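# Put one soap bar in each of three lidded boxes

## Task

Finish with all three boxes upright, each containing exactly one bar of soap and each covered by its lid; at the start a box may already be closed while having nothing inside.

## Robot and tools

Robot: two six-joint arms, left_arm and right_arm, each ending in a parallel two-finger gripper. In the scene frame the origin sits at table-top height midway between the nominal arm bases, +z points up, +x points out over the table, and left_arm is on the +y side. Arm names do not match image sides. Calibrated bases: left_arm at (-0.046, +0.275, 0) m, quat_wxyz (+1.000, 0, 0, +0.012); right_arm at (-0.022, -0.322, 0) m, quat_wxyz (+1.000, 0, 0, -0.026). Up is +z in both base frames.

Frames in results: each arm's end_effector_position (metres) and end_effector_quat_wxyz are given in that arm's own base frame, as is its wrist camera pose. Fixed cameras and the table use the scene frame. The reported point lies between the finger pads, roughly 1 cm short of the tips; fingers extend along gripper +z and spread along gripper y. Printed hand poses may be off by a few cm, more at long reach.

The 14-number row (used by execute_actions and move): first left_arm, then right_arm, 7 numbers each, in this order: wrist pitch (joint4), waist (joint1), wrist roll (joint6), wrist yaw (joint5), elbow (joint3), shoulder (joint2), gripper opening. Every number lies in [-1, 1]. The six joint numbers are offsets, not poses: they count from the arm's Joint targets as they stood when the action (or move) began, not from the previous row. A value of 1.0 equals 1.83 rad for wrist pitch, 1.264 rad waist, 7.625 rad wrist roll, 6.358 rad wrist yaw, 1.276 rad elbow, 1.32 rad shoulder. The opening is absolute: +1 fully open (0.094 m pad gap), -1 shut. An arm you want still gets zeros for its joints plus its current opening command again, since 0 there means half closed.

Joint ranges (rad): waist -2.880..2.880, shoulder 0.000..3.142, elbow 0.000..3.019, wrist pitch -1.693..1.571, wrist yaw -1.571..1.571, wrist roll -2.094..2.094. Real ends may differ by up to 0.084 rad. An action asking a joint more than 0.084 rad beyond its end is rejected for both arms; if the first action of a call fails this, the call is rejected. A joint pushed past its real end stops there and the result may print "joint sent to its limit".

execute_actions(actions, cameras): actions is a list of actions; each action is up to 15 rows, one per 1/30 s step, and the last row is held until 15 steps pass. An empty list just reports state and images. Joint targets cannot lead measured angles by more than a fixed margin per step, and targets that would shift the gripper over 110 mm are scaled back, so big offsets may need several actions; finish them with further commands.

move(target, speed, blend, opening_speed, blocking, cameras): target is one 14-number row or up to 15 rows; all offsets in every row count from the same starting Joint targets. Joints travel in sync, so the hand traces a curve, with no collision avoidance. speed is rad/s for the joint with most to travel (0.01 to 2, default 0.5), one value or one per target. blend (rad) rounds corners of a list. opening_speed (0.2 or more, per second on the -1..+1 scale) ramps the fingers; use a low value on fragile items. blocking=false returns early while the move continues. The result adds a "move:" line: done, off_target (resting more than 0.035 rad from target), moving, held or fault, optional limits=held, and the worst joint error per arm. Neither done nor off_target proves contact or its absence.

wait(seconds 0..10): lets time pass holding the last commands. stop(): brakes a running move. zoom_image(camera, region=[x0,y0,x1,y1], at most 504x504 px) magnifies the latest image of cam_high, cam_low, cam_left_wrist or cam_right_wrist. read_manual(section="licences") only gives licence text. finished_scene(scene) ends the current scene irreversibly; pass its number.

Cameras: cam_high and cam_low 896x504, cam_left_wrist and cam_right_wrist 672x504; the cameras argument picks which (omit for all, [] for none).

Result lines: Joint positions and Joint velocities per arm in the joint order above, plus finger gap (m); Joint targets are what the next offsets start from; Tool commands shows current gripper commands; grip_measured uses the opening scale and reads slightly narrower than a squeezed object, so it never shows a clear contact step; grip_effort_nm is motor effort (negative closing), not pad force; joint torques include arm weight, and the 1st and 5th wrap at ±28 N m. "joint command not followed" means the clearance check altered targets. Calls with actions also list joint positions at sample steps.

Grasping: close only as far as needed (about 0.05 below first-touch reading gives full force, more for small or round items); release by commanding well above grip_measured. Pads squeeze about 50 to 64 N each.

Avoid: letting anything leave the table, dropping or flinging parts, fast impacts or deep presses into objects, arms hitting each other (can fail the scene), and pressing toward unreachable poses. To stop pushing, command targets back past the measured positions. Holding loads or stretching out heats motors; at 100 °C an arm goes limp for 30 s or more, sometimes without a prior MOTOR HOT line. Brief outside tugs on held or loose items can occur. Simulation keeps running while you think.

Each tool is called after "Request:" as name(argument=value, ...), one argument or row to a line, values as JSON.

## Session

Request:
execute_actions(
  actions=[],
)

Request:
zoom_image(
  camera="cam_high",
  region=[280, 140, 480, 300],
)

Request:
zoom_image(
  camera="cam_low",
  region=[440, 220, 680, 350],
)

Scene clock: 0.00 s.
left_arm: end_effector_position=(+0.2820, +0.4381, +0.1433) grip_measured=+1.000 grip_effort_nm=n/a end_effector_quat_wxyz=(+0.152, -0.543, +0.653, +0.506) | right_arm: end_effector_position=(+0.3367, +0.3360, +0.3143) grip_measured=+1.000 grip_effort_nm=n/a end_effector_quat_wxyz=(+0.207, -0.617, +0.710, +0.270)
Joint names: [wrist pitch, waist, wrist roll, wrist yaw, elbow, shoulder]
Joint positions: left_arm=[-0.387 0.714 -0.356 -1.023 0.983 1.61 0.094] | right_arm=[-1.176 0.584 -0.726 -0.588 1.338 1.338 0.094]
Joint velocities: within noise
Joint torques (N m): no reading
Motor temperatures (°C): left_arm=[27 28 29 28 41 31 29] | right_arm=[29 32 28 30 39 32 30]
Heat: left arm: hottest elbow 41 °C; right arm: hottest elbow 39 °C.
Joint targets: left_arm=[-0.385 0.714 -0.356 -1.023 1.002 1.614] | right_arm=[-1.174 0.584 -0.726 -0.588 1.364 1.342]
Tool commands: left_gripper/opening=+1.0 right_gripper/opening=+1.0

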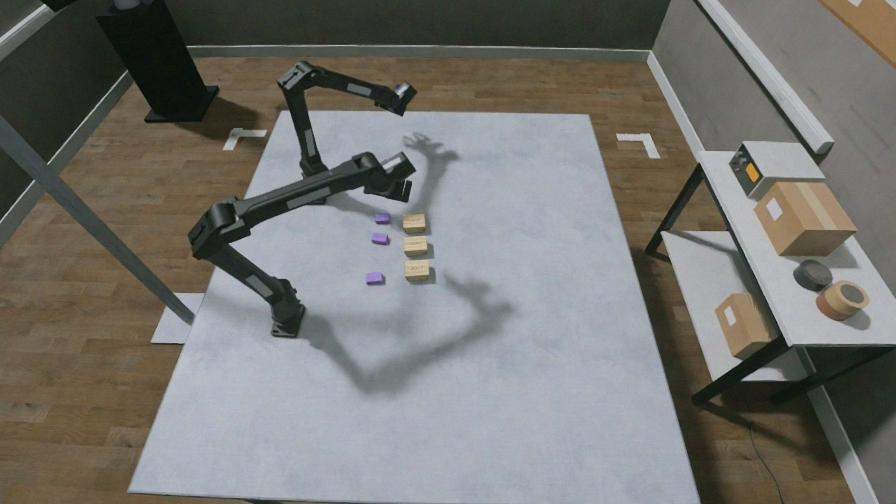

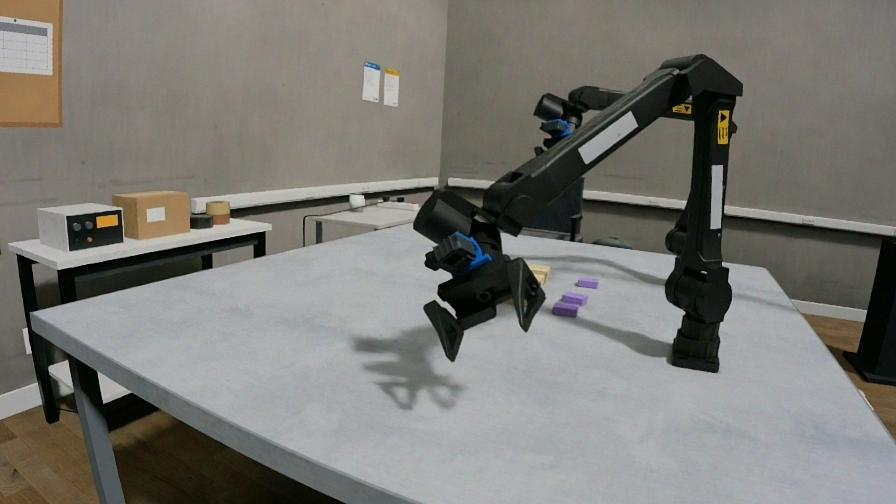

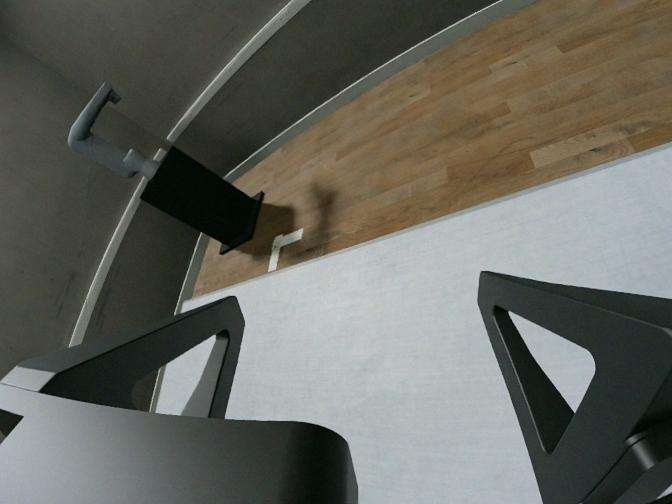

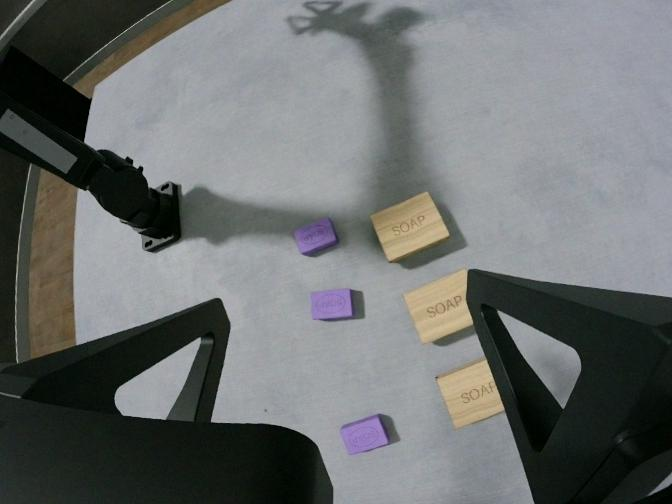

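Scaled by 2.520 from the camera's 896x504 image, which has a finer 1280x720 frame.

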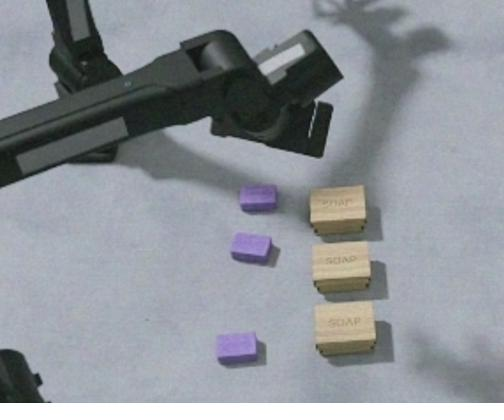

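Scaled by 2.100 from the camera's 896x504 image, which has a finer 1280x720 frame.

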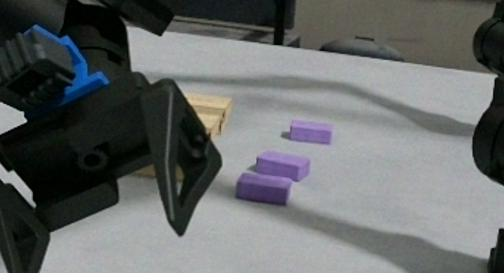

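Request:
move(
  target=[0,0,0,0,0,0,1,-0.0344,-0.005,0.1674,0.0925,-0.038,0.2325,0.75],
)

Request:
zoom_image(
  camera="cam_low",
  region=[440, 220, 680, 350],
)

Scene clock: 26.53 s.
left_arm: end_effector_position=(+0.2820, +0.4381, +0.1433) grip_measured=+1.000 grip_effort_nm=-0.012 end_effector_quat_wxyz=(+0.152, -0.543, +0.653, +0.506) | right_arm: end_effector_position=(+0.4051, +0.2673, +0.1447) grip_measured=+0.752 grip_effort_nm=-0.144 end_effector_quat_wxyz=(+0.016, -0.023, +1.000, +0.011)
Joint names: [wrist pitch, waist, wrist roll, wrist yaw, elbow, shoulder]
Joint positions: left_arm=[-0.387 0.714 -0.356 -1.023 0.983 1.61 0.094] | right_arm=[-1.229 0.584 0.537 -0.002 1.325 1.629 0.082]
Joint velocities: within noise
Joint torques (N m): left_arm=[1.94 -1.55 -0.11 -0.57 10.85 -15.85] | right_arm=[0.16 -0.5 0.14 -0.04 8.54 -12.86]
Motor temperatures (°C): left_arm=[27 28 29 28 45 33 29] | right_arm=[29 32 28 30 45 33 30]
Heat: left arm: hottest elbow 45 °C; right arm: hottest elbow 45 °C.
Joint targets: left_arm=[-0.385 0.714 -0.356 -1.023 1.002 1.614] | right_arm=[-1.237 0.577 0.551 0.000 1.315 1.649]
move: done

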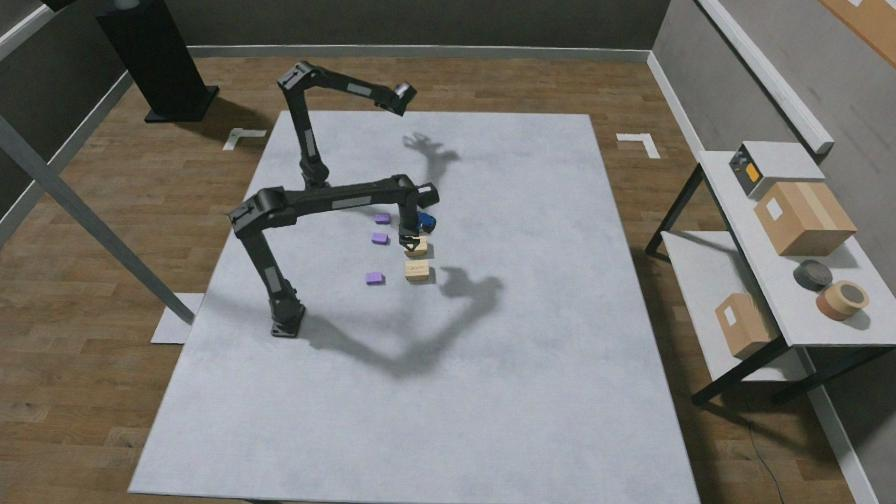

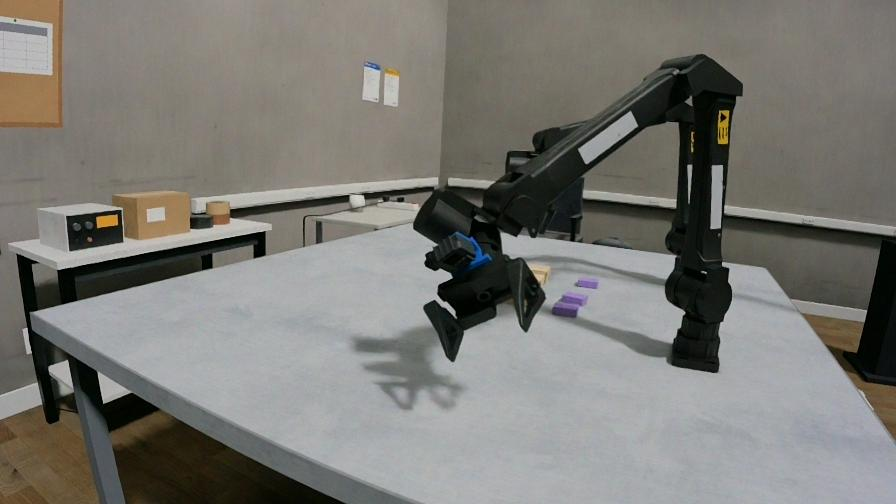

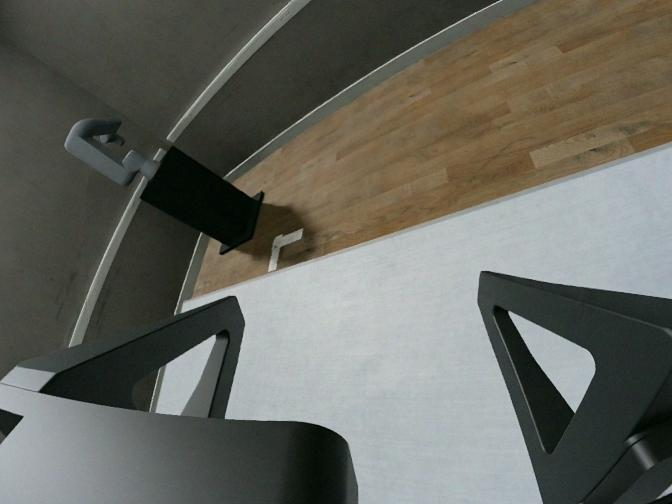

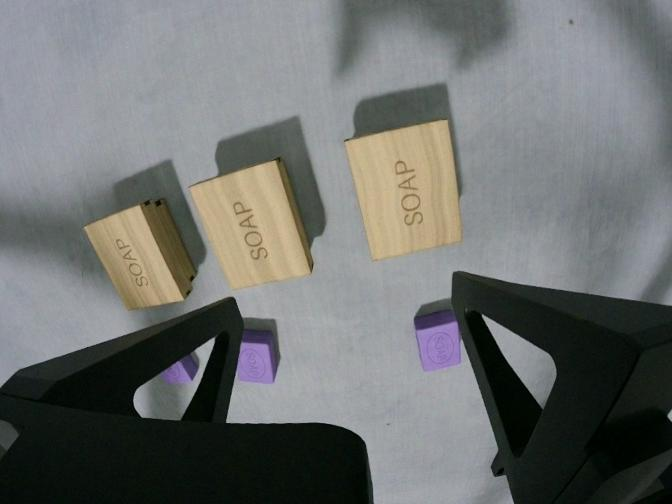

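Scaled by 2.100 from the camera's 896x504 image, which has a finer 1280x720 frame.

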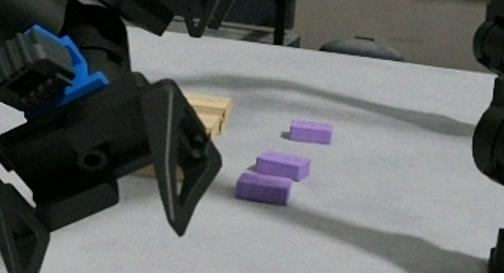

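Request:
move(
  target=[0,1,0,0,0,0,1,0.0672,-0.072,-0.0243,0,-0.061,0.0644,0.75],
  speed=0.8,
  cameras=["cam_low","cam_right_wrist"],
)

Scene clock: 62.53 s.
left_arm: end_effector_position=(-0.3350, +0.3990, +0.1433) grip_measured=+1.000 grip_effort_nm=-0.002 end_effector_quat_wxyz=(+0.178, +0.825, -0.203, -0.497) | right_arm: end_effector_position=(+0.4230, +0.2267, +0.0795) grip_measured=+0.752 grip_effort_nm=-0.144 end_effector_quat_wxyz=(-0.007, -0.057, +0.998, -0.003)
Joint names: [wrist pitch, waist, wrist roll, wrist yaw, elbow, shoulder]
Joint positions: left_arm=[-0.387 1.985 -0.356 -1.023 0.983 1.61 0.094] | right_arm=[-1.123 0.492 0.379 -0.001 1.248 1.711 0.082]
Joint velocities: within noise
Joint torques (N m): left_arm=[1.96 -2.08 -0.11 -0.57 10.85 -15.85] | right_arm=[0.65 -0.5 -0.13 -0.05 7.82 -13.16]
Motor temperatures (°C): left_arm=[27 28 29 28 48 34 29] | right_arm=[29 31 28 30 46 33 30]
Heat: left arm: hottest elbow 48 °C; right arm: hottest elbow 46 °C.
Joint targets: left_arm=[-0.385 1.978 -0.356 -1.023 1.002 1.614] | right_arm=[-1.114 0.486 0.365 0.000 1.237 1.734]
move: done
Images, in order (width x height): cam_low 896x504, cam_right_wrist 672x504.

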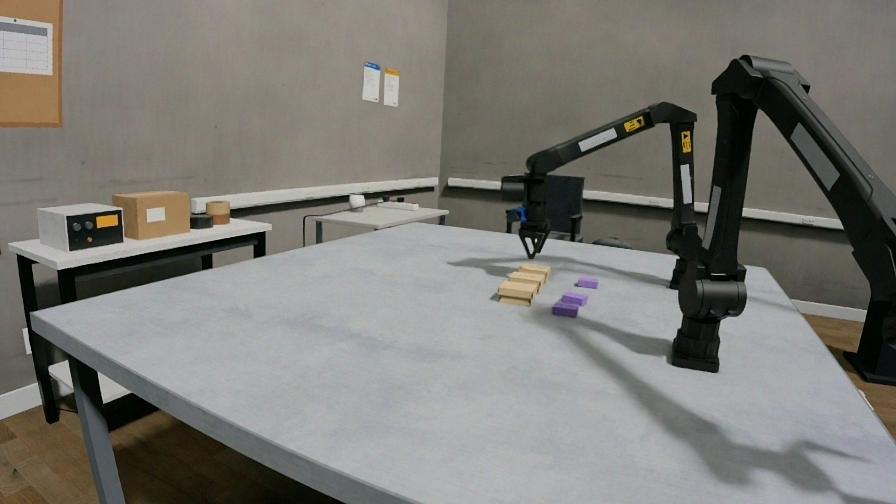

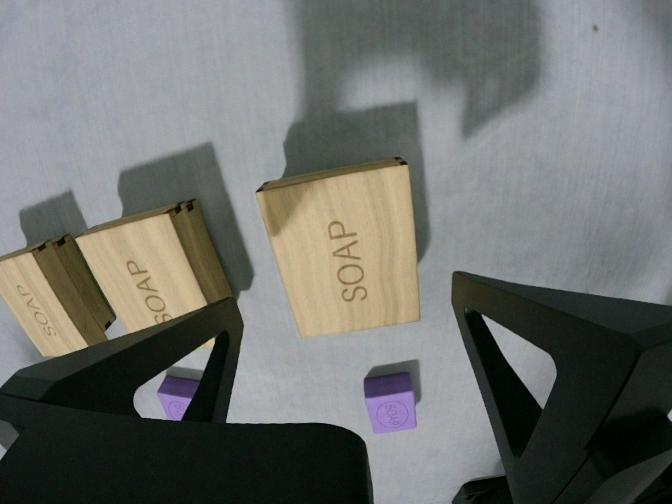

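Request:
move(
  target=[0,0,0,0,0,0,1,0.065,-0.003,-0.0066,0,-0.0392,0.0447,0.65],
  speed=0.15,
  cameras=["cam_low","cam_right_wrist"],
)

Request:
zoom_image(
  camera="cam_low",
  region=[470, 240, 600, 325],
)

Scene clock: 84.37 s.
left_arm: end_effector_position=(-0.3350, +0.3990, +0.1433) grip_measured=+1.000 grip_effort_nm=-0.017 end_effector_quat_wxyz=(+0.178, +0.825, -0.203, -0.497) | right_arm: end_effector_position=(+0.4261, +0.2269, +0.0353) grip_measured=+0.652 grip_effort_nm=-0.139 end_effector_quat_wxyz=(-0.003, -0.080, +0.997, -0.001)
Joint names: [wrist pitch, waist, wrist roll, wrist yaw, elbow, shoulder]
Joint positions: left_arm=[-0.387 1.985 -0.356 -1.023 0.983 1.61 0.094] | right_arm=[-1.004 0.49 0.329 -0.001 1.197 1.77 0.078]
Joint velocities: within noise
Joint torques (N m): left_arm=[1.95 -2.08 -0.11 -0.57 10.86 -15.85] | right_arm=[0.77 -0.56 -0.16 -0.06 7.32 -13.51]
Motor temperatures (°C): left_arm=[27 28 29 28 50 35 29] | right_arm=[29 31 28 30 45 34 30]
Heat: left arm: hottest elbow 50 °C; right arm: hottest elbow 45 °C.
Joint targets: left_arm=[-0.385 1.978 -0.356 -1.023 1.002 1.614] | right_arm=[-0.995 0.482 0.315 0.000 1.187 1.793]
move: done
Images, in order (width x height): cam_low 896x504, cam_right_wrist 672x504.

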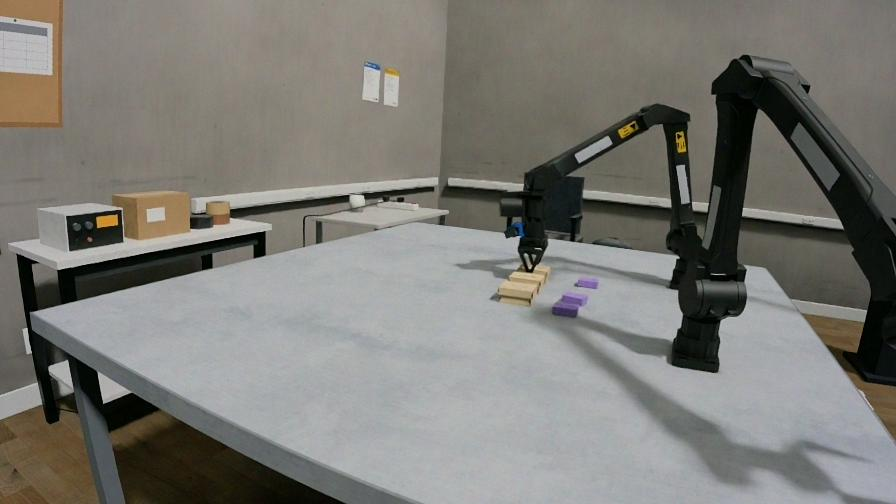

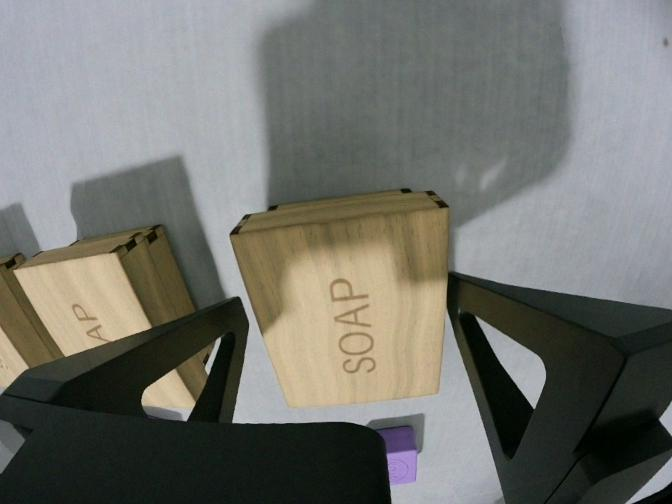

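Scaled by 3.877 from the camera's 896x504 image, which has a finer 1280x720 frame.

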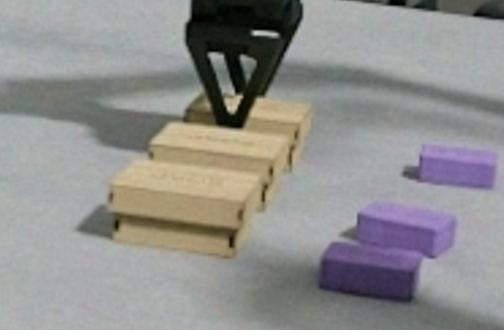

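Request:
move(
  target=[
    [0,0,0,0,0,0,1,-0.009,-0.0044,-0.001,0,0,0,0.65],
    [0,0,0,0,0,0,1,-0.009,-0.0044,-0.001,0,0,0,0.25],
  ],
  speed=0.1,
  opening_speed=0.4,
  cameras=["cam_right_wrist"],
)

Scene clock: 100.07 s.
left_arm: end_effector_position=(-0.3350, +0.3990, +0.1433) grip_measured=+1.000 grip_effort_nm=-0.012 end_effector_quat_wxyz=(+0.178, +0.825, -0.203, -0.497) | right_arm: end_effector_position=(+0.4275, +0.2245, +0.0353) grip_measured=+0.368 grip_effort_nm=-1.053 end_effector_quat_wxyz=(-0.003, -0.082, +0.997, -0.001)
Joint names: [wrist pitch, waist, wrist roll, wrist yaw, elbow, shoulder]
Joint positions: left_arm=[-0.387 1.985 -0.356 -1.023 0.983 1.61 0.094] | right_arm=[-1.004 0.484 0.32 -0.001 1.197 1.77 0.064]
Joint velocities: within noise
Joint torques (N m): left_arm=[1.96 -2.02 -0.11 -0.57 10.85 -15.85] | right_arm=[0.08 -0.56 -0.11 -0.06 7.34 -13.57]
Motor temperatures (°C): left_arm=[27 28 29 28 50 35 29] | right_arm=[29 31 28 30 45 35 30]
Heat: left arm: hottest elbow 50 °C; right arm: hottest elbow 45 °C.
Joint targets: left_arm=[-0.385 1.978 -0.356 -1.023 1.002 1.614] | right_arm=[-1.012 0.477 0.307 0.000 1.187 1.793]
move: done
Images, in order (width x height): cam_right_wrist 672x504.

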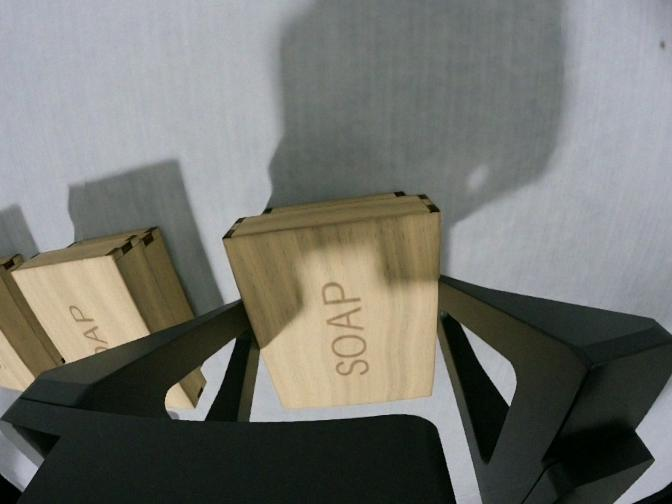

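Request:
move(
  target=[
    [0,0,0,0,0,0,1,-0.0328,0,0,0,0.066,-0.055,0.25],
    [0,0,0,0,0,0,1,-0.1437,0,0,0,-0.139,-0.385,0.25],
  ],
  speed=[0.1,0.5],
  cameras=["cam_low","cam_right_wrist"],
)

Request:
zoom_image(
  camera="cam_low",
  region=[470, 240, 600, 325],
)

Scene clock: 117.43 s.
left_arm: end_effector_position=(-0.3350, +0.3990, +0.1433) grip_measured=+1.000 grip_effort_nm=-0.012 end_effector_quat_wxyz=(+0.178, +0.825, -0.203, -0.497) | right_arm: end_effector_position=(+0.3177, +0.1668, +0.1666) grip_measured=+0.366 grip_effort_nm=-1.082 end_effector_quat_wxyz=(+0.017, -0.082, +0.996, +0.008)
Joint names: [wrist pitch, waist, wrist roll, wrist yaw, elbow, shoulder]
Joint positions: left_arm=[-0.387 1.985 -0.356 -1.023 0.983 1.61 0.094] | right_arm=[-1.267 0.484 0.32 -0.001 1.021 1.288 0.064]
Joint velocities: within noise
Joint torques (N m): left_arm=[1.95 -2.08 -0.11 -0.57 10.84 -15.91] | right_arm=[0.13 -0.56 -0.11 -0.06 8.59 -9.41]
Motor temperatures (°C): left_arm=[27 28 29 28 51 35 29] | right_arm=[29 31 28 30 44 35 31]
Heat: left arm: hottest elbow 51 °C; right arm: hottest elbow 44 °C.
Joint targets: left_arm=[-0.385 1.978 -0.356 -1.023 1.002 1.614] | right_arm=[-1.275 0.477 0.307 0.000 1.010 1.284]
move: done
Images, in order (width x height): cam_low 896x504, cam_right_wrist 672x504.

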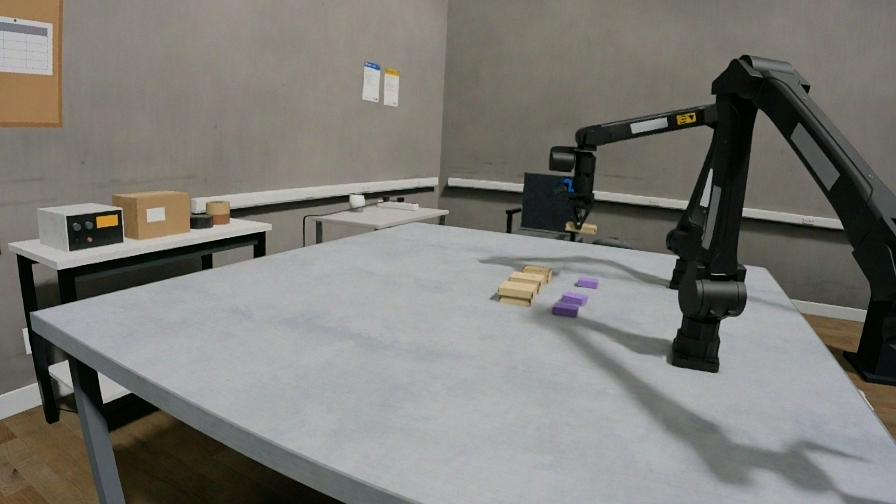

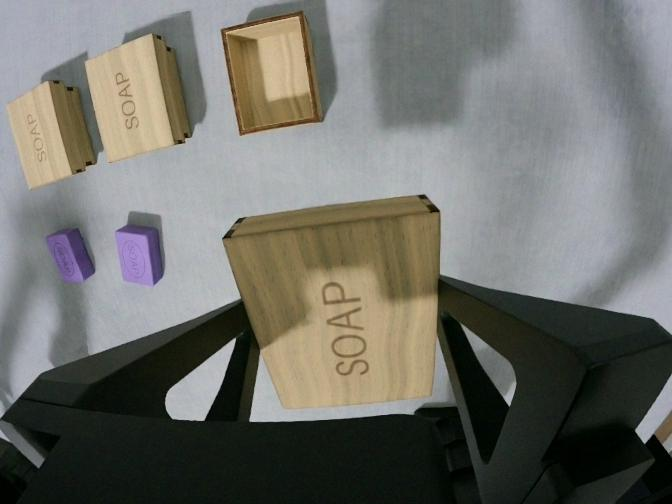

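Scaled by 3.877 from the camera's 896x504 image, which has a finer 1280x720 frame.

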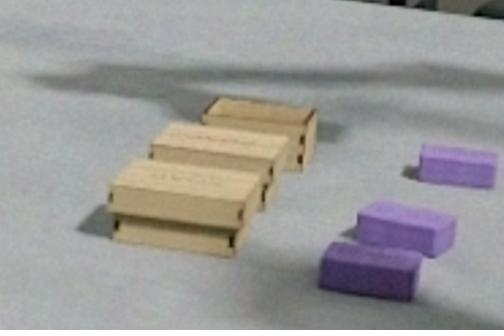

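Request:
move(
  target=[-0.4335,-1,-0.06,0.161,0.068,-0.1,0.5,0,-0.55,0,0,0,0,0.25],
  speed=1.0,
  cameras=[],
)

Request:
move(
  target=[0,-1,0,0,0,-0.0008,0.1,0,0,0,0,0,0,0.25],
  speed=0.9,
)

Scene clock: 169.33 s.
left_arm: end_effector_position=(+0.2965, +0.2552, +0.0993) grip_measured=+0.503 grip_effort_nm=-0.144 end_effector_quat_wxyz=(+0.026, +0.685, -0.728, -0.002) | right_arm: end_effector_position=(+0.3505, -0.0769, +0.1666) grip_measured=+0.366 grip_effort_nm=-1.077 end_effector_quat_wxyz=(+0.019, +0.264, +0.964, +0.001)
Joint names: [wrist pitch, waist, wrist roll, wrist yaw, elbow, shoulder]
Joint positions: left_arm=[-1.167 0.711 -0.798 -0.003 1.04 1.497 0.071] | right_arm=[-1.267 -0.215 0.32 0 1.021 1.288 0.064]
Joint velocities: within noise
Joint torques (N m): left_arm=[0.5 -1.26 -0.25 0.04 13.52 -15.38] | right_arm=[0.14 -0.26 -0.11 -0.11 8.59 -9.35]
Motor temperatures (°C): left_arm=[27 28 29 28 52 35 29] | right_arm=[29 31 28 30 44 34 32]
Heat: left arm: hottest elbow 52 °C; right arm: hottest elbow 44 °C.
Joint targets: left_arm=[-1.178 0.714 -0.813 0.001 1.089 1.482] | right_arm=[-1.275 -0.219 0.307 0.000 1.010 1.284]
move: off_target (left_arm); left_arm: the elbow is farthest, 0.049 rad from its target
No camera images: "cameras" was empty.

Scene clock: 171.30 s.
left_arm: end_effector_position=(+0.3329, -0.2054, +0.0993) grip_measured=+0.103 grip_effort_nm=-0.144 end_effector_quat_wxyz=(-0.021, -0.124, +0.992, +0.017) | right_arm: end_effector_position=(+0.3505, -0.0769, +0.1666) grip_measured=+0.366 grip_effort_nm=-1.077 end_effector_quat_wxyz=(+0.019, +0.264, +0.964, +0.001)
Joint names: [wrist pitch, waist, wrist roll, wrist yaw, elbow, shoulder]
Joint positions: left_arm=[-1.168 -0.552 -0.8 0 1.04 1.497 0.052] | right_arm=[-1.267 -0.215 0.32 0 1.021 1.288 0.064]
Joint velocities: within noise
Joint torques (N m): left_arm=[0.53 -1.38 -0.22 -0.06 13.52 -15.44] | right_arm=[0.13 -0.26 -0.11 -0.11 8.59 -9.35]
Motor temperatures (°C): left_arm=[27 28 29 28 52 35 29] | right_arm=[29 31 28 30 44 34 32]
Heat: left arm: hottest elbow 52 °C; right arm: hottest elbow 44 °C.
Joint targets: left_arm=[-1.179 -0.550 -0.814 0.001 1.089 1.481] | right_arm=[-1.275 -0.219 0.307 0.000 1.010 1.284]
move: off_target (left_arm); left_arm: the elbow is farthest, 0.049 rad from its target

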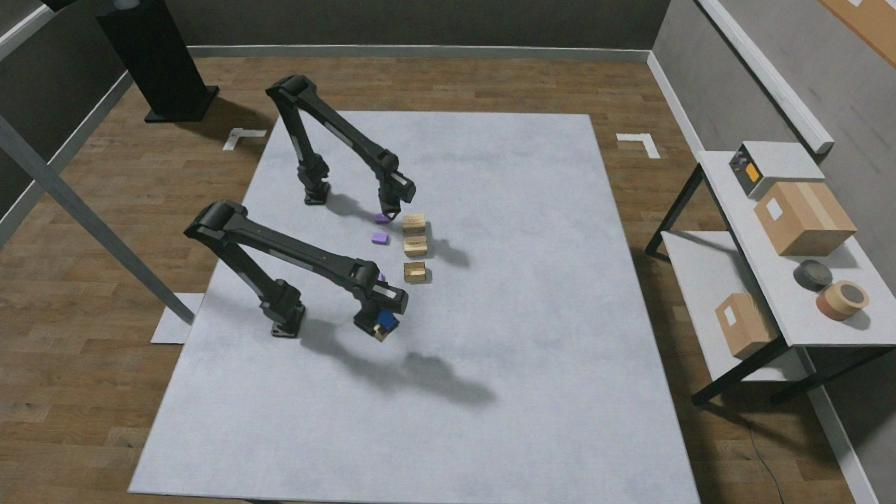

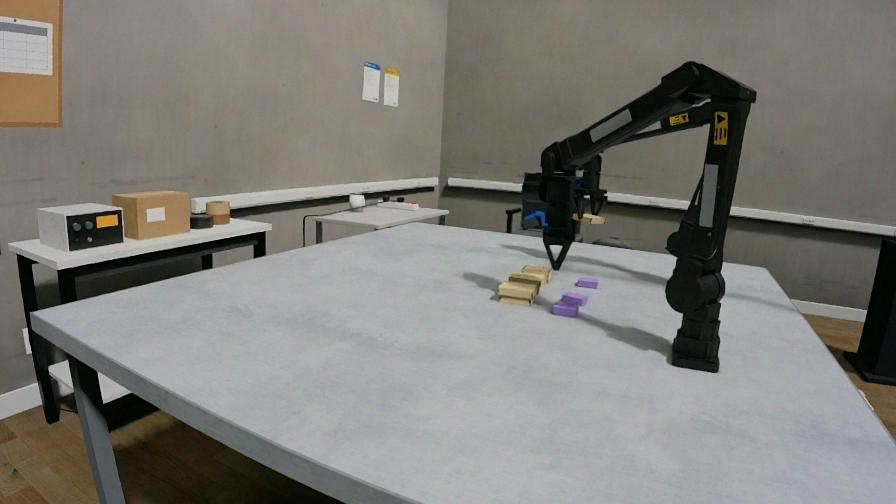

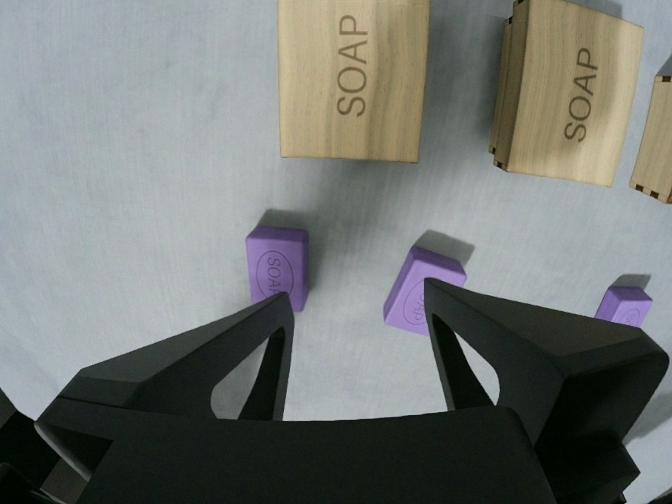

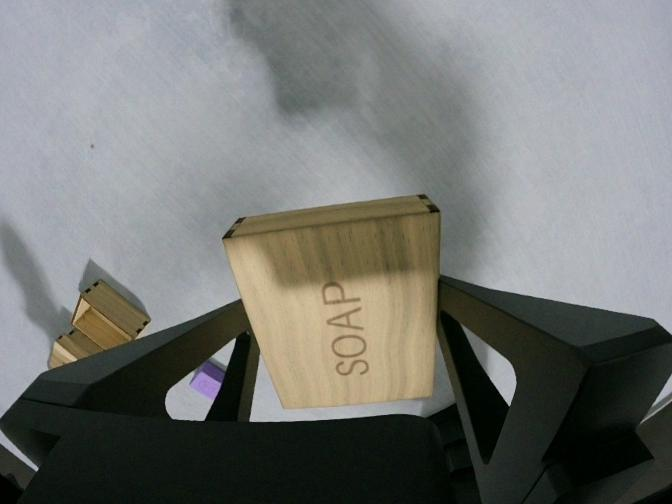

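Request:
zoom_image(
  camera="cam_left_wrist",
  region=[220, 200, 480, 340],
)

Request:
zoom_image(
  camera="cam_high",
  region=[350, 190, 450, 290],
)

Scaled by 1.938 from the camera's 672x504 image, which has a finer 960x720 frame.

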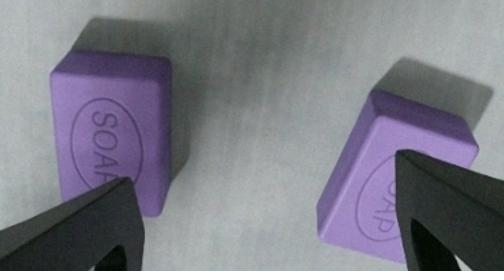

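Scaled by 5.040 from the camera's 896x504 image, which has a finer 1280x720 frame.

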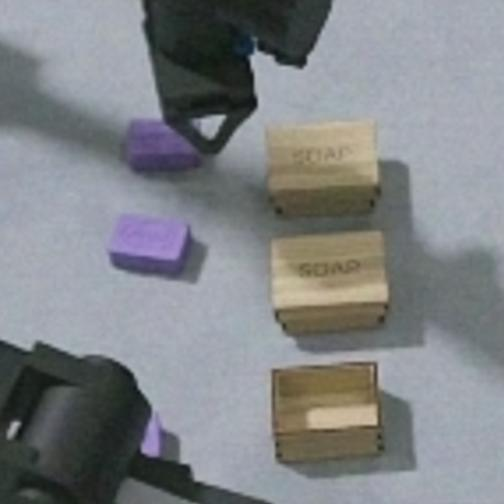

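Request:
move(
  target=[0.104,0.037,0.036,0,-0.234,-0.058,0.15,0,0,0,0,0,0,0.25],
  speed=0.3,
  cameras=["cam_left_wrist"],
)

Scene clock: 211.73 s.
left_arm: end_effector_position=(+0.2876, -0.1631, +0.0473) grip_measured=+0.147 grip_effort_nm=0.129 end_effector_quat_wxyz=(-0.022, -0.020, +0.999, +0.013) | right_arm: end_effector_position=(+0.3505, -0.0769, +0.1666) grip_measured=+0.366 grip_effort_nm=-1.072 end_effector_quat_wxyz=(+0.019, +0.264, +0.964, +0.001)
Joint names: [wrist pitch, waist, wrist roll, wrist yaw, elbow, shoulder]
Joint positions: left_arm=[-1.001 -0.514 -0.554 0 0.8 1.421 0.054] | right_arm=[-1.267 -0.215 0.32 0 1.021 1.288 0.064]
Joint velocities: within noise
Joint torques (N m): left_arm=[1.54 -0.73 0.15 -0.04 7.34 -13.1] | right_arm=[0.13 -0.26 -0.11 -0.11 8.61 -9.35]
Motor temperatures (°C): left_arm=[27 28 29 28 52 36 29] | right_arm=[29 31 28 30 44 33 32]
Heat: left arm: hottest elbow 52 °C; right arm: hottest elbow 44 °C.
Joint targets: left_arm=[-0.988 -0.503 -0.539 0.001 0.791 1.404] | right_arm=[-1.275 -0.219 0.307 0.000 1.010 1.284]
move: done
Images, in order (width x height): cam_left_wrist 672x504.

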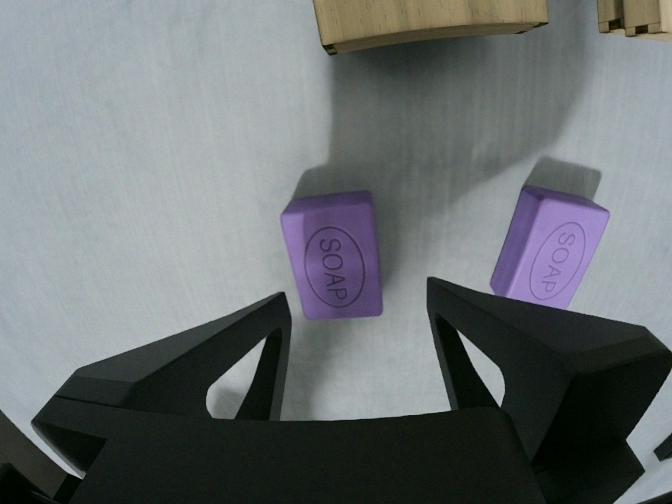

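Request:
move(
  target=[0.062,0.025,0.0045,0,-0.027,0.058,0.15,0,0,0,0,0,0,0.25],
  speed=0.15,
  cameras=["cam_left_wrist"],
)

Scene clock: 229.20 s.
left_arm: end_effector_position=(+0.2992, -0.1573, +0.0239) grip_measured=+0.147 grip_effort_nm=0.129 end_effector_quat_wxyz=(-0.005, -0.018, +1.000, +0.003) | right_arm: end_effector_position=(+0.3505, -0.0769, +0.1666) grip_measured=+0.366 grip_effort_nm=-1.082 end_effector_quat_wxyz=(+0.019, +0.264, +0.964, +0.001)
Joint names: [wrist pitch, waist, wrist roll, wrist yaw, elbow, shoulder]
Joint positions: left_arm=[-0.888 -0.483 -0.52 0 0.765 1.46 0.054] | right_arm=[-1.267 -0.215 0.32 0 1.021 1.288 0.064]
Joint velocities: within noise
Joint torques (N m): left_arm=[1.52 -0.67 0.13 -0.04 7.01 -9.93] | right_arm=[0.14 -0.26 -0.11 -0.11 8.59 -9.35]
Motor temperatures (°C): left_arm=[27 28 29 28 50 35 29] | right_arm=[29 31 28 30 44 33 32]
Heat: left arm: hottest elbow 50 °C; right arm: hottest elbow 44 °C.
Joint targets: left_arm=[-0.875 -0.471 -0.505 0.001 0.756 1.481] | right_arm=[-1.275 -0.219 0.307 0.000 1.010 1.284]
move: done
Images, in order (width x height): cam_left_wrist 672x504.

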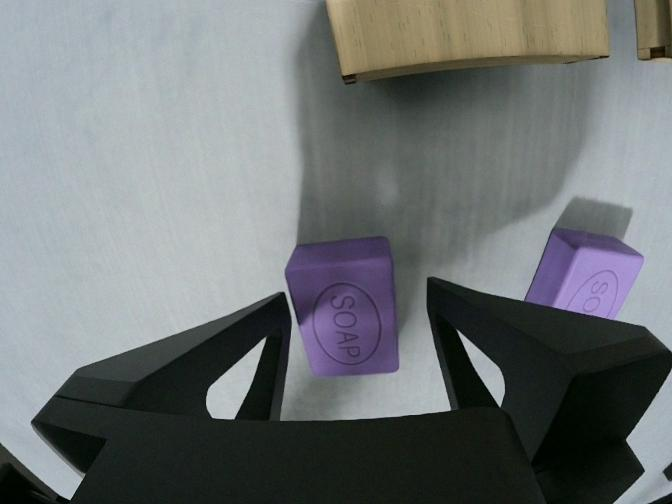

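Request:
move(
  target=[
    [0,0,0,0,0,0,-0.28,0,0,0,0,0,0,0.25],
    [0.005,0,0,0,0.03,-0.26,-0.28,0,0,0,0,0,0,0.25],
  ],
  opening_speed=0.25,
  speed=0.3,
)

Scene clock: 246.60 s.
left_arm: end_effector_position=(+0.3159, -0.1661, +0.1265) grip_measured=-0.215 grip_effort_nm=-1.043 end_effector_quat_wxyz=(+0.134, -0.018, +0.988, -0.073) | right_arm: end_effector_position=(+0.3505, -0.0769, +0.1666) grip_measured=+0.366 grip_effort_nm=-1.077 end_effector_quat_wxyz=(+0.019, +0.264, +0.964, +0.001)
Joint names: [wrist pitch, waist, wrist roll, wrist yaw, elbow, shoulder]
Joint positions: left_arm=[-0.881 -0.483 -0.519 0 0.765 1.148 0.037] | right_arm=[-1.267 -0.215 0.32 0 1.021 1.288 0.064]
Joint velocities: within noise
Joint torques (N m): left_arm=[2.3 -0.67 0.11 -0.04 12.66 -9.7] | right_arm=[0.14 -0.26 -0.11 -0.11 8.59 -9.41]
Motor temperatures (°C): left_arm=[27 28 29 28 49 34 29] | right_arm=[29 31 28 30 44 33 32]
Heat: left arm: hottest elbow 49 °C; right arm: hottest elbow 44 °C.
Joint targets: left_arm=[-0.866 -0.471 -0.505 0.001 0.794 1.137] | right_arm=[-1.275 -0.219 0.307 0.000 1.010 1.284]
move: done

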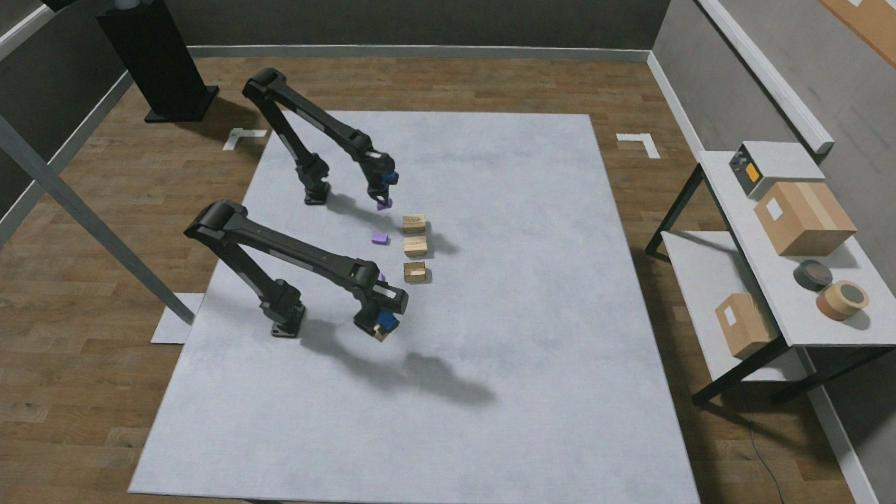

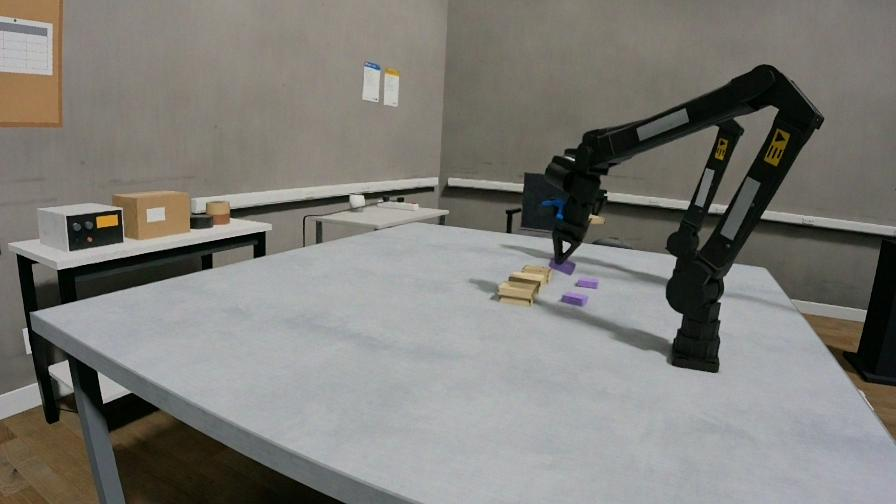

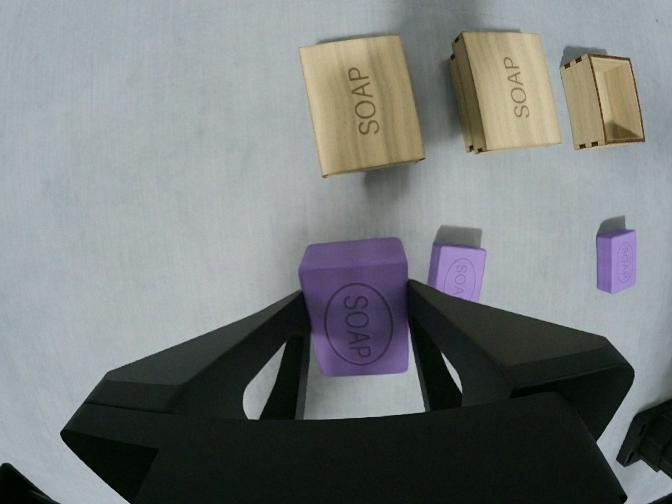

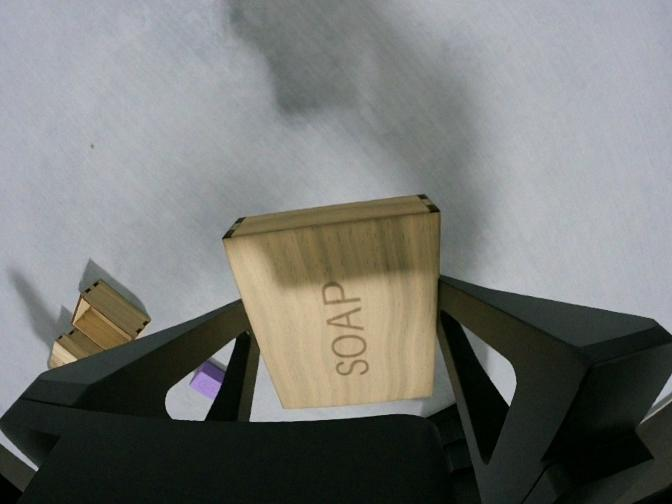

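Request:
move(
  target=[-0.2407,-0.2587,-0.05,0,0.63,0.53,-0.28,0,0,0,0,0,0,0.25],
  speed=0.5,
  cameras=["cam_left_wrist"],
)

Request:
zoom_image(
  camera="cam_left_wrist",
  region=[200, 0, 600, 300],
)

Scene clock: 262.53 s.
left_arm: end_effector_position=(+0.3838, -0.3917, +0.1333) grip_measured=-0.216 grip_effort_nm=-1.038 end_effector_quat_wxyz=(+0.002, -0.038, +0.999, -0.002) | right_arm: end_effector_position=(+0.3505, -0.0769, +0.1666) grip_measured=+0.366 grip_effort_nm=-1.072 end_effector_quat_wxyz=(+0.019, +0.264, +0.964, +0.001)
Joint names: [wrist pitch, waist, wrist roll, wrist yaw, elbow, shoulder]
Joint positions: left_arm=[-1.295 -0.795 -0.871 0 1.543 1.815 0.037] | right_arm=[-1.267 -0.215 0.32 0 1.021 1.288 0.064]
Joint velocities: within noise
Joint torques (N m): left_arm=[0.54 -1.85 -0.19 -0.06 14.79 -18.78] | right_arm=[0.13 -0.21 -0.11 -0.11 8.59 -9.41]
Motor temperatures (°C): left_arm=[27 28 29 28 50 33 30] | right_arm=[29 31 28 30 44 33 32]
Heat: left arm: hottest elbow 50 °C; right arm: hottest elbow 44 °C.
Joint targets: left_arm=[-1.306 -0.799 -0.886 0.001 1.598 1.837] | right_arm=[-1.275 -0.219 0.307 0.000 1.010 1.284]
move: off_target (left_arm); left_arm: the elbow is farthest, 0.054 rad from its target
Images, in order (width x height): cam_left_wrist 672x504.

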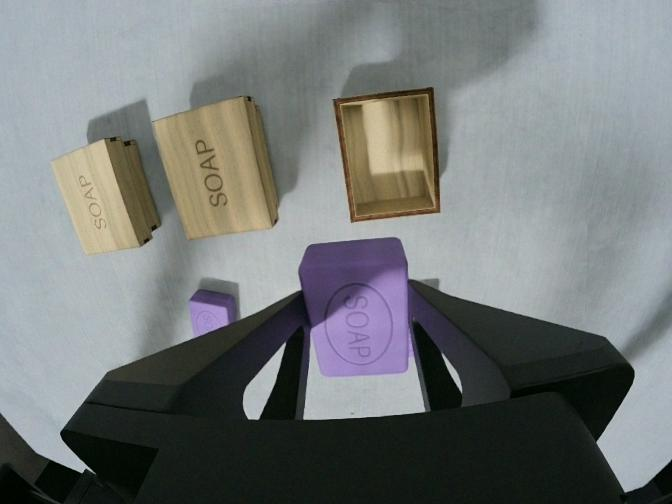

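Scaled by 1.260 from the camera's 672x504 image, which has a finer 960x720 frame.

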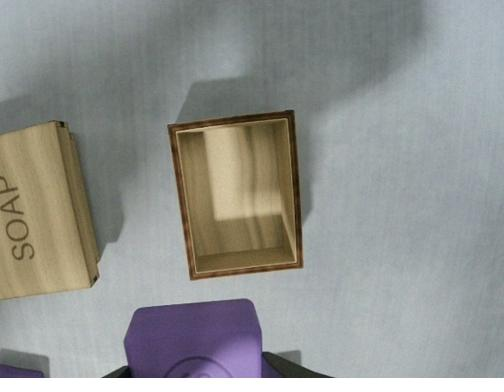

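Request:
move(
  target=[0.0385,0.0296,0.0088,0,0.0917,0.1295,-0.28,0,0,0,0,0,0,0.25],
  speed=0.25,
  cameras=["cam_left_wrist","cam_low","cam_high"],
)

Request:
zoom_image(
  camera="cam_high",
  region=[370, 230, 460, 300],
)

Scene clock: 283.00 s.
left_arm: end_effector_position=(+0.4297, -0.4163, +0.0836) grip_measured=-0.216 grip_effort_nm=-1.038 end_effector_quat_wxyz=(+0.000, -0.032, +0.999, +0.000) | right_arm: end_effector_position=(+0.3505, -0.0769, +0.1666) grip_measured=+0.366 grip_effort_nm=-1.077 end_effector_quat_wxyz=(+0.019, +0.264, +0.964, +0.001)
Joint names: [wrist pitch, waist, wrist roll, wrist yaw, elbow, shoulder]
Joint positions: left_arm=[-1.248 -0.769 -0.834 0 1.661 1.983 0.037] | right_arm=[-1.267 -0.215 0.32 0 1.021 1.288 0.064]
Joint velocities: within noise
Joint torques (N m): left_arm=[1.61 -0.97 0.11 -0.06 14.56 -21.25] | right_arm=[0.14 -0.21 -0.11 -0.11 8.59 -9.35]
Motor temperatures (°C): left_arm=[27 28 29 28 56 36 31] | right_arm=[29 31 28 30 44 33 32]
Heat: left arm: hottest elbow 56 °C; right arm: hottest elbow 44 °C.
Joint targets: left_arm=[-1.236 -0.761 -0.819 0.001 1.715 2.008] | right_arm=[-1.275 -0.219 0.307 0.000 1.010 1.284]
move: off_target (left_arm); left_arm: the elbow is farthest, 0.054 rad from its target
Images, in order (width x height): cam_high 896x504, cam_low 896x504, cam_left_wrist 672x504.

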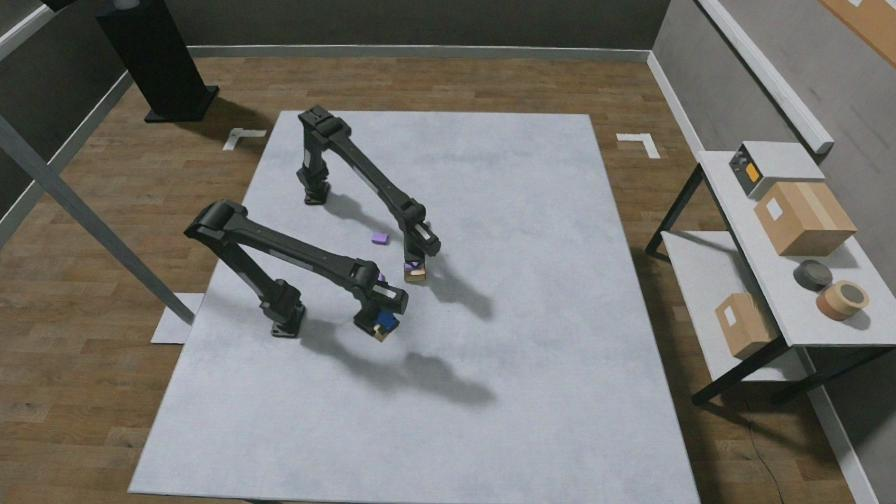

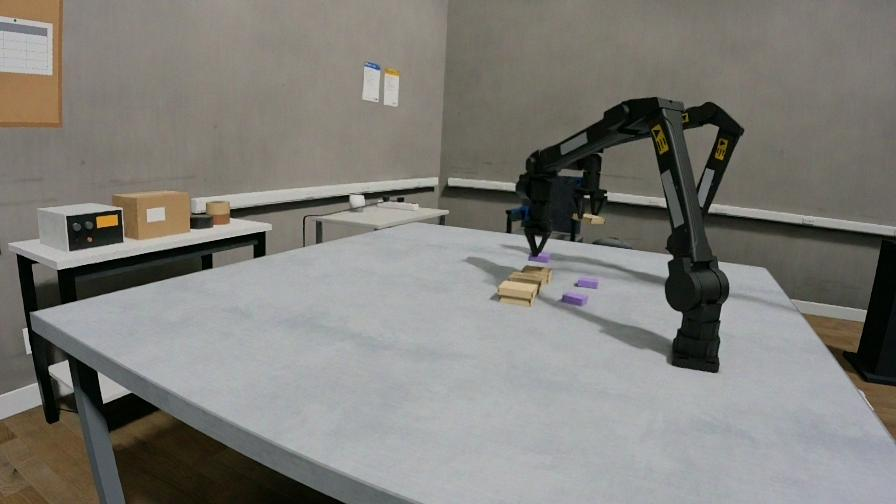

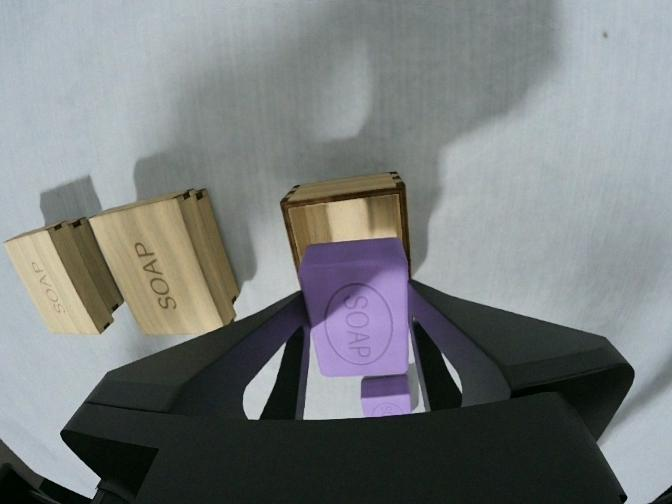

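Scaled by 5.600 from the camera's 896x504 image, which has a finer 1280x720 frame.

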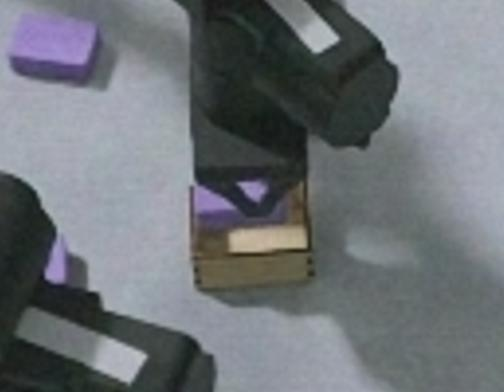

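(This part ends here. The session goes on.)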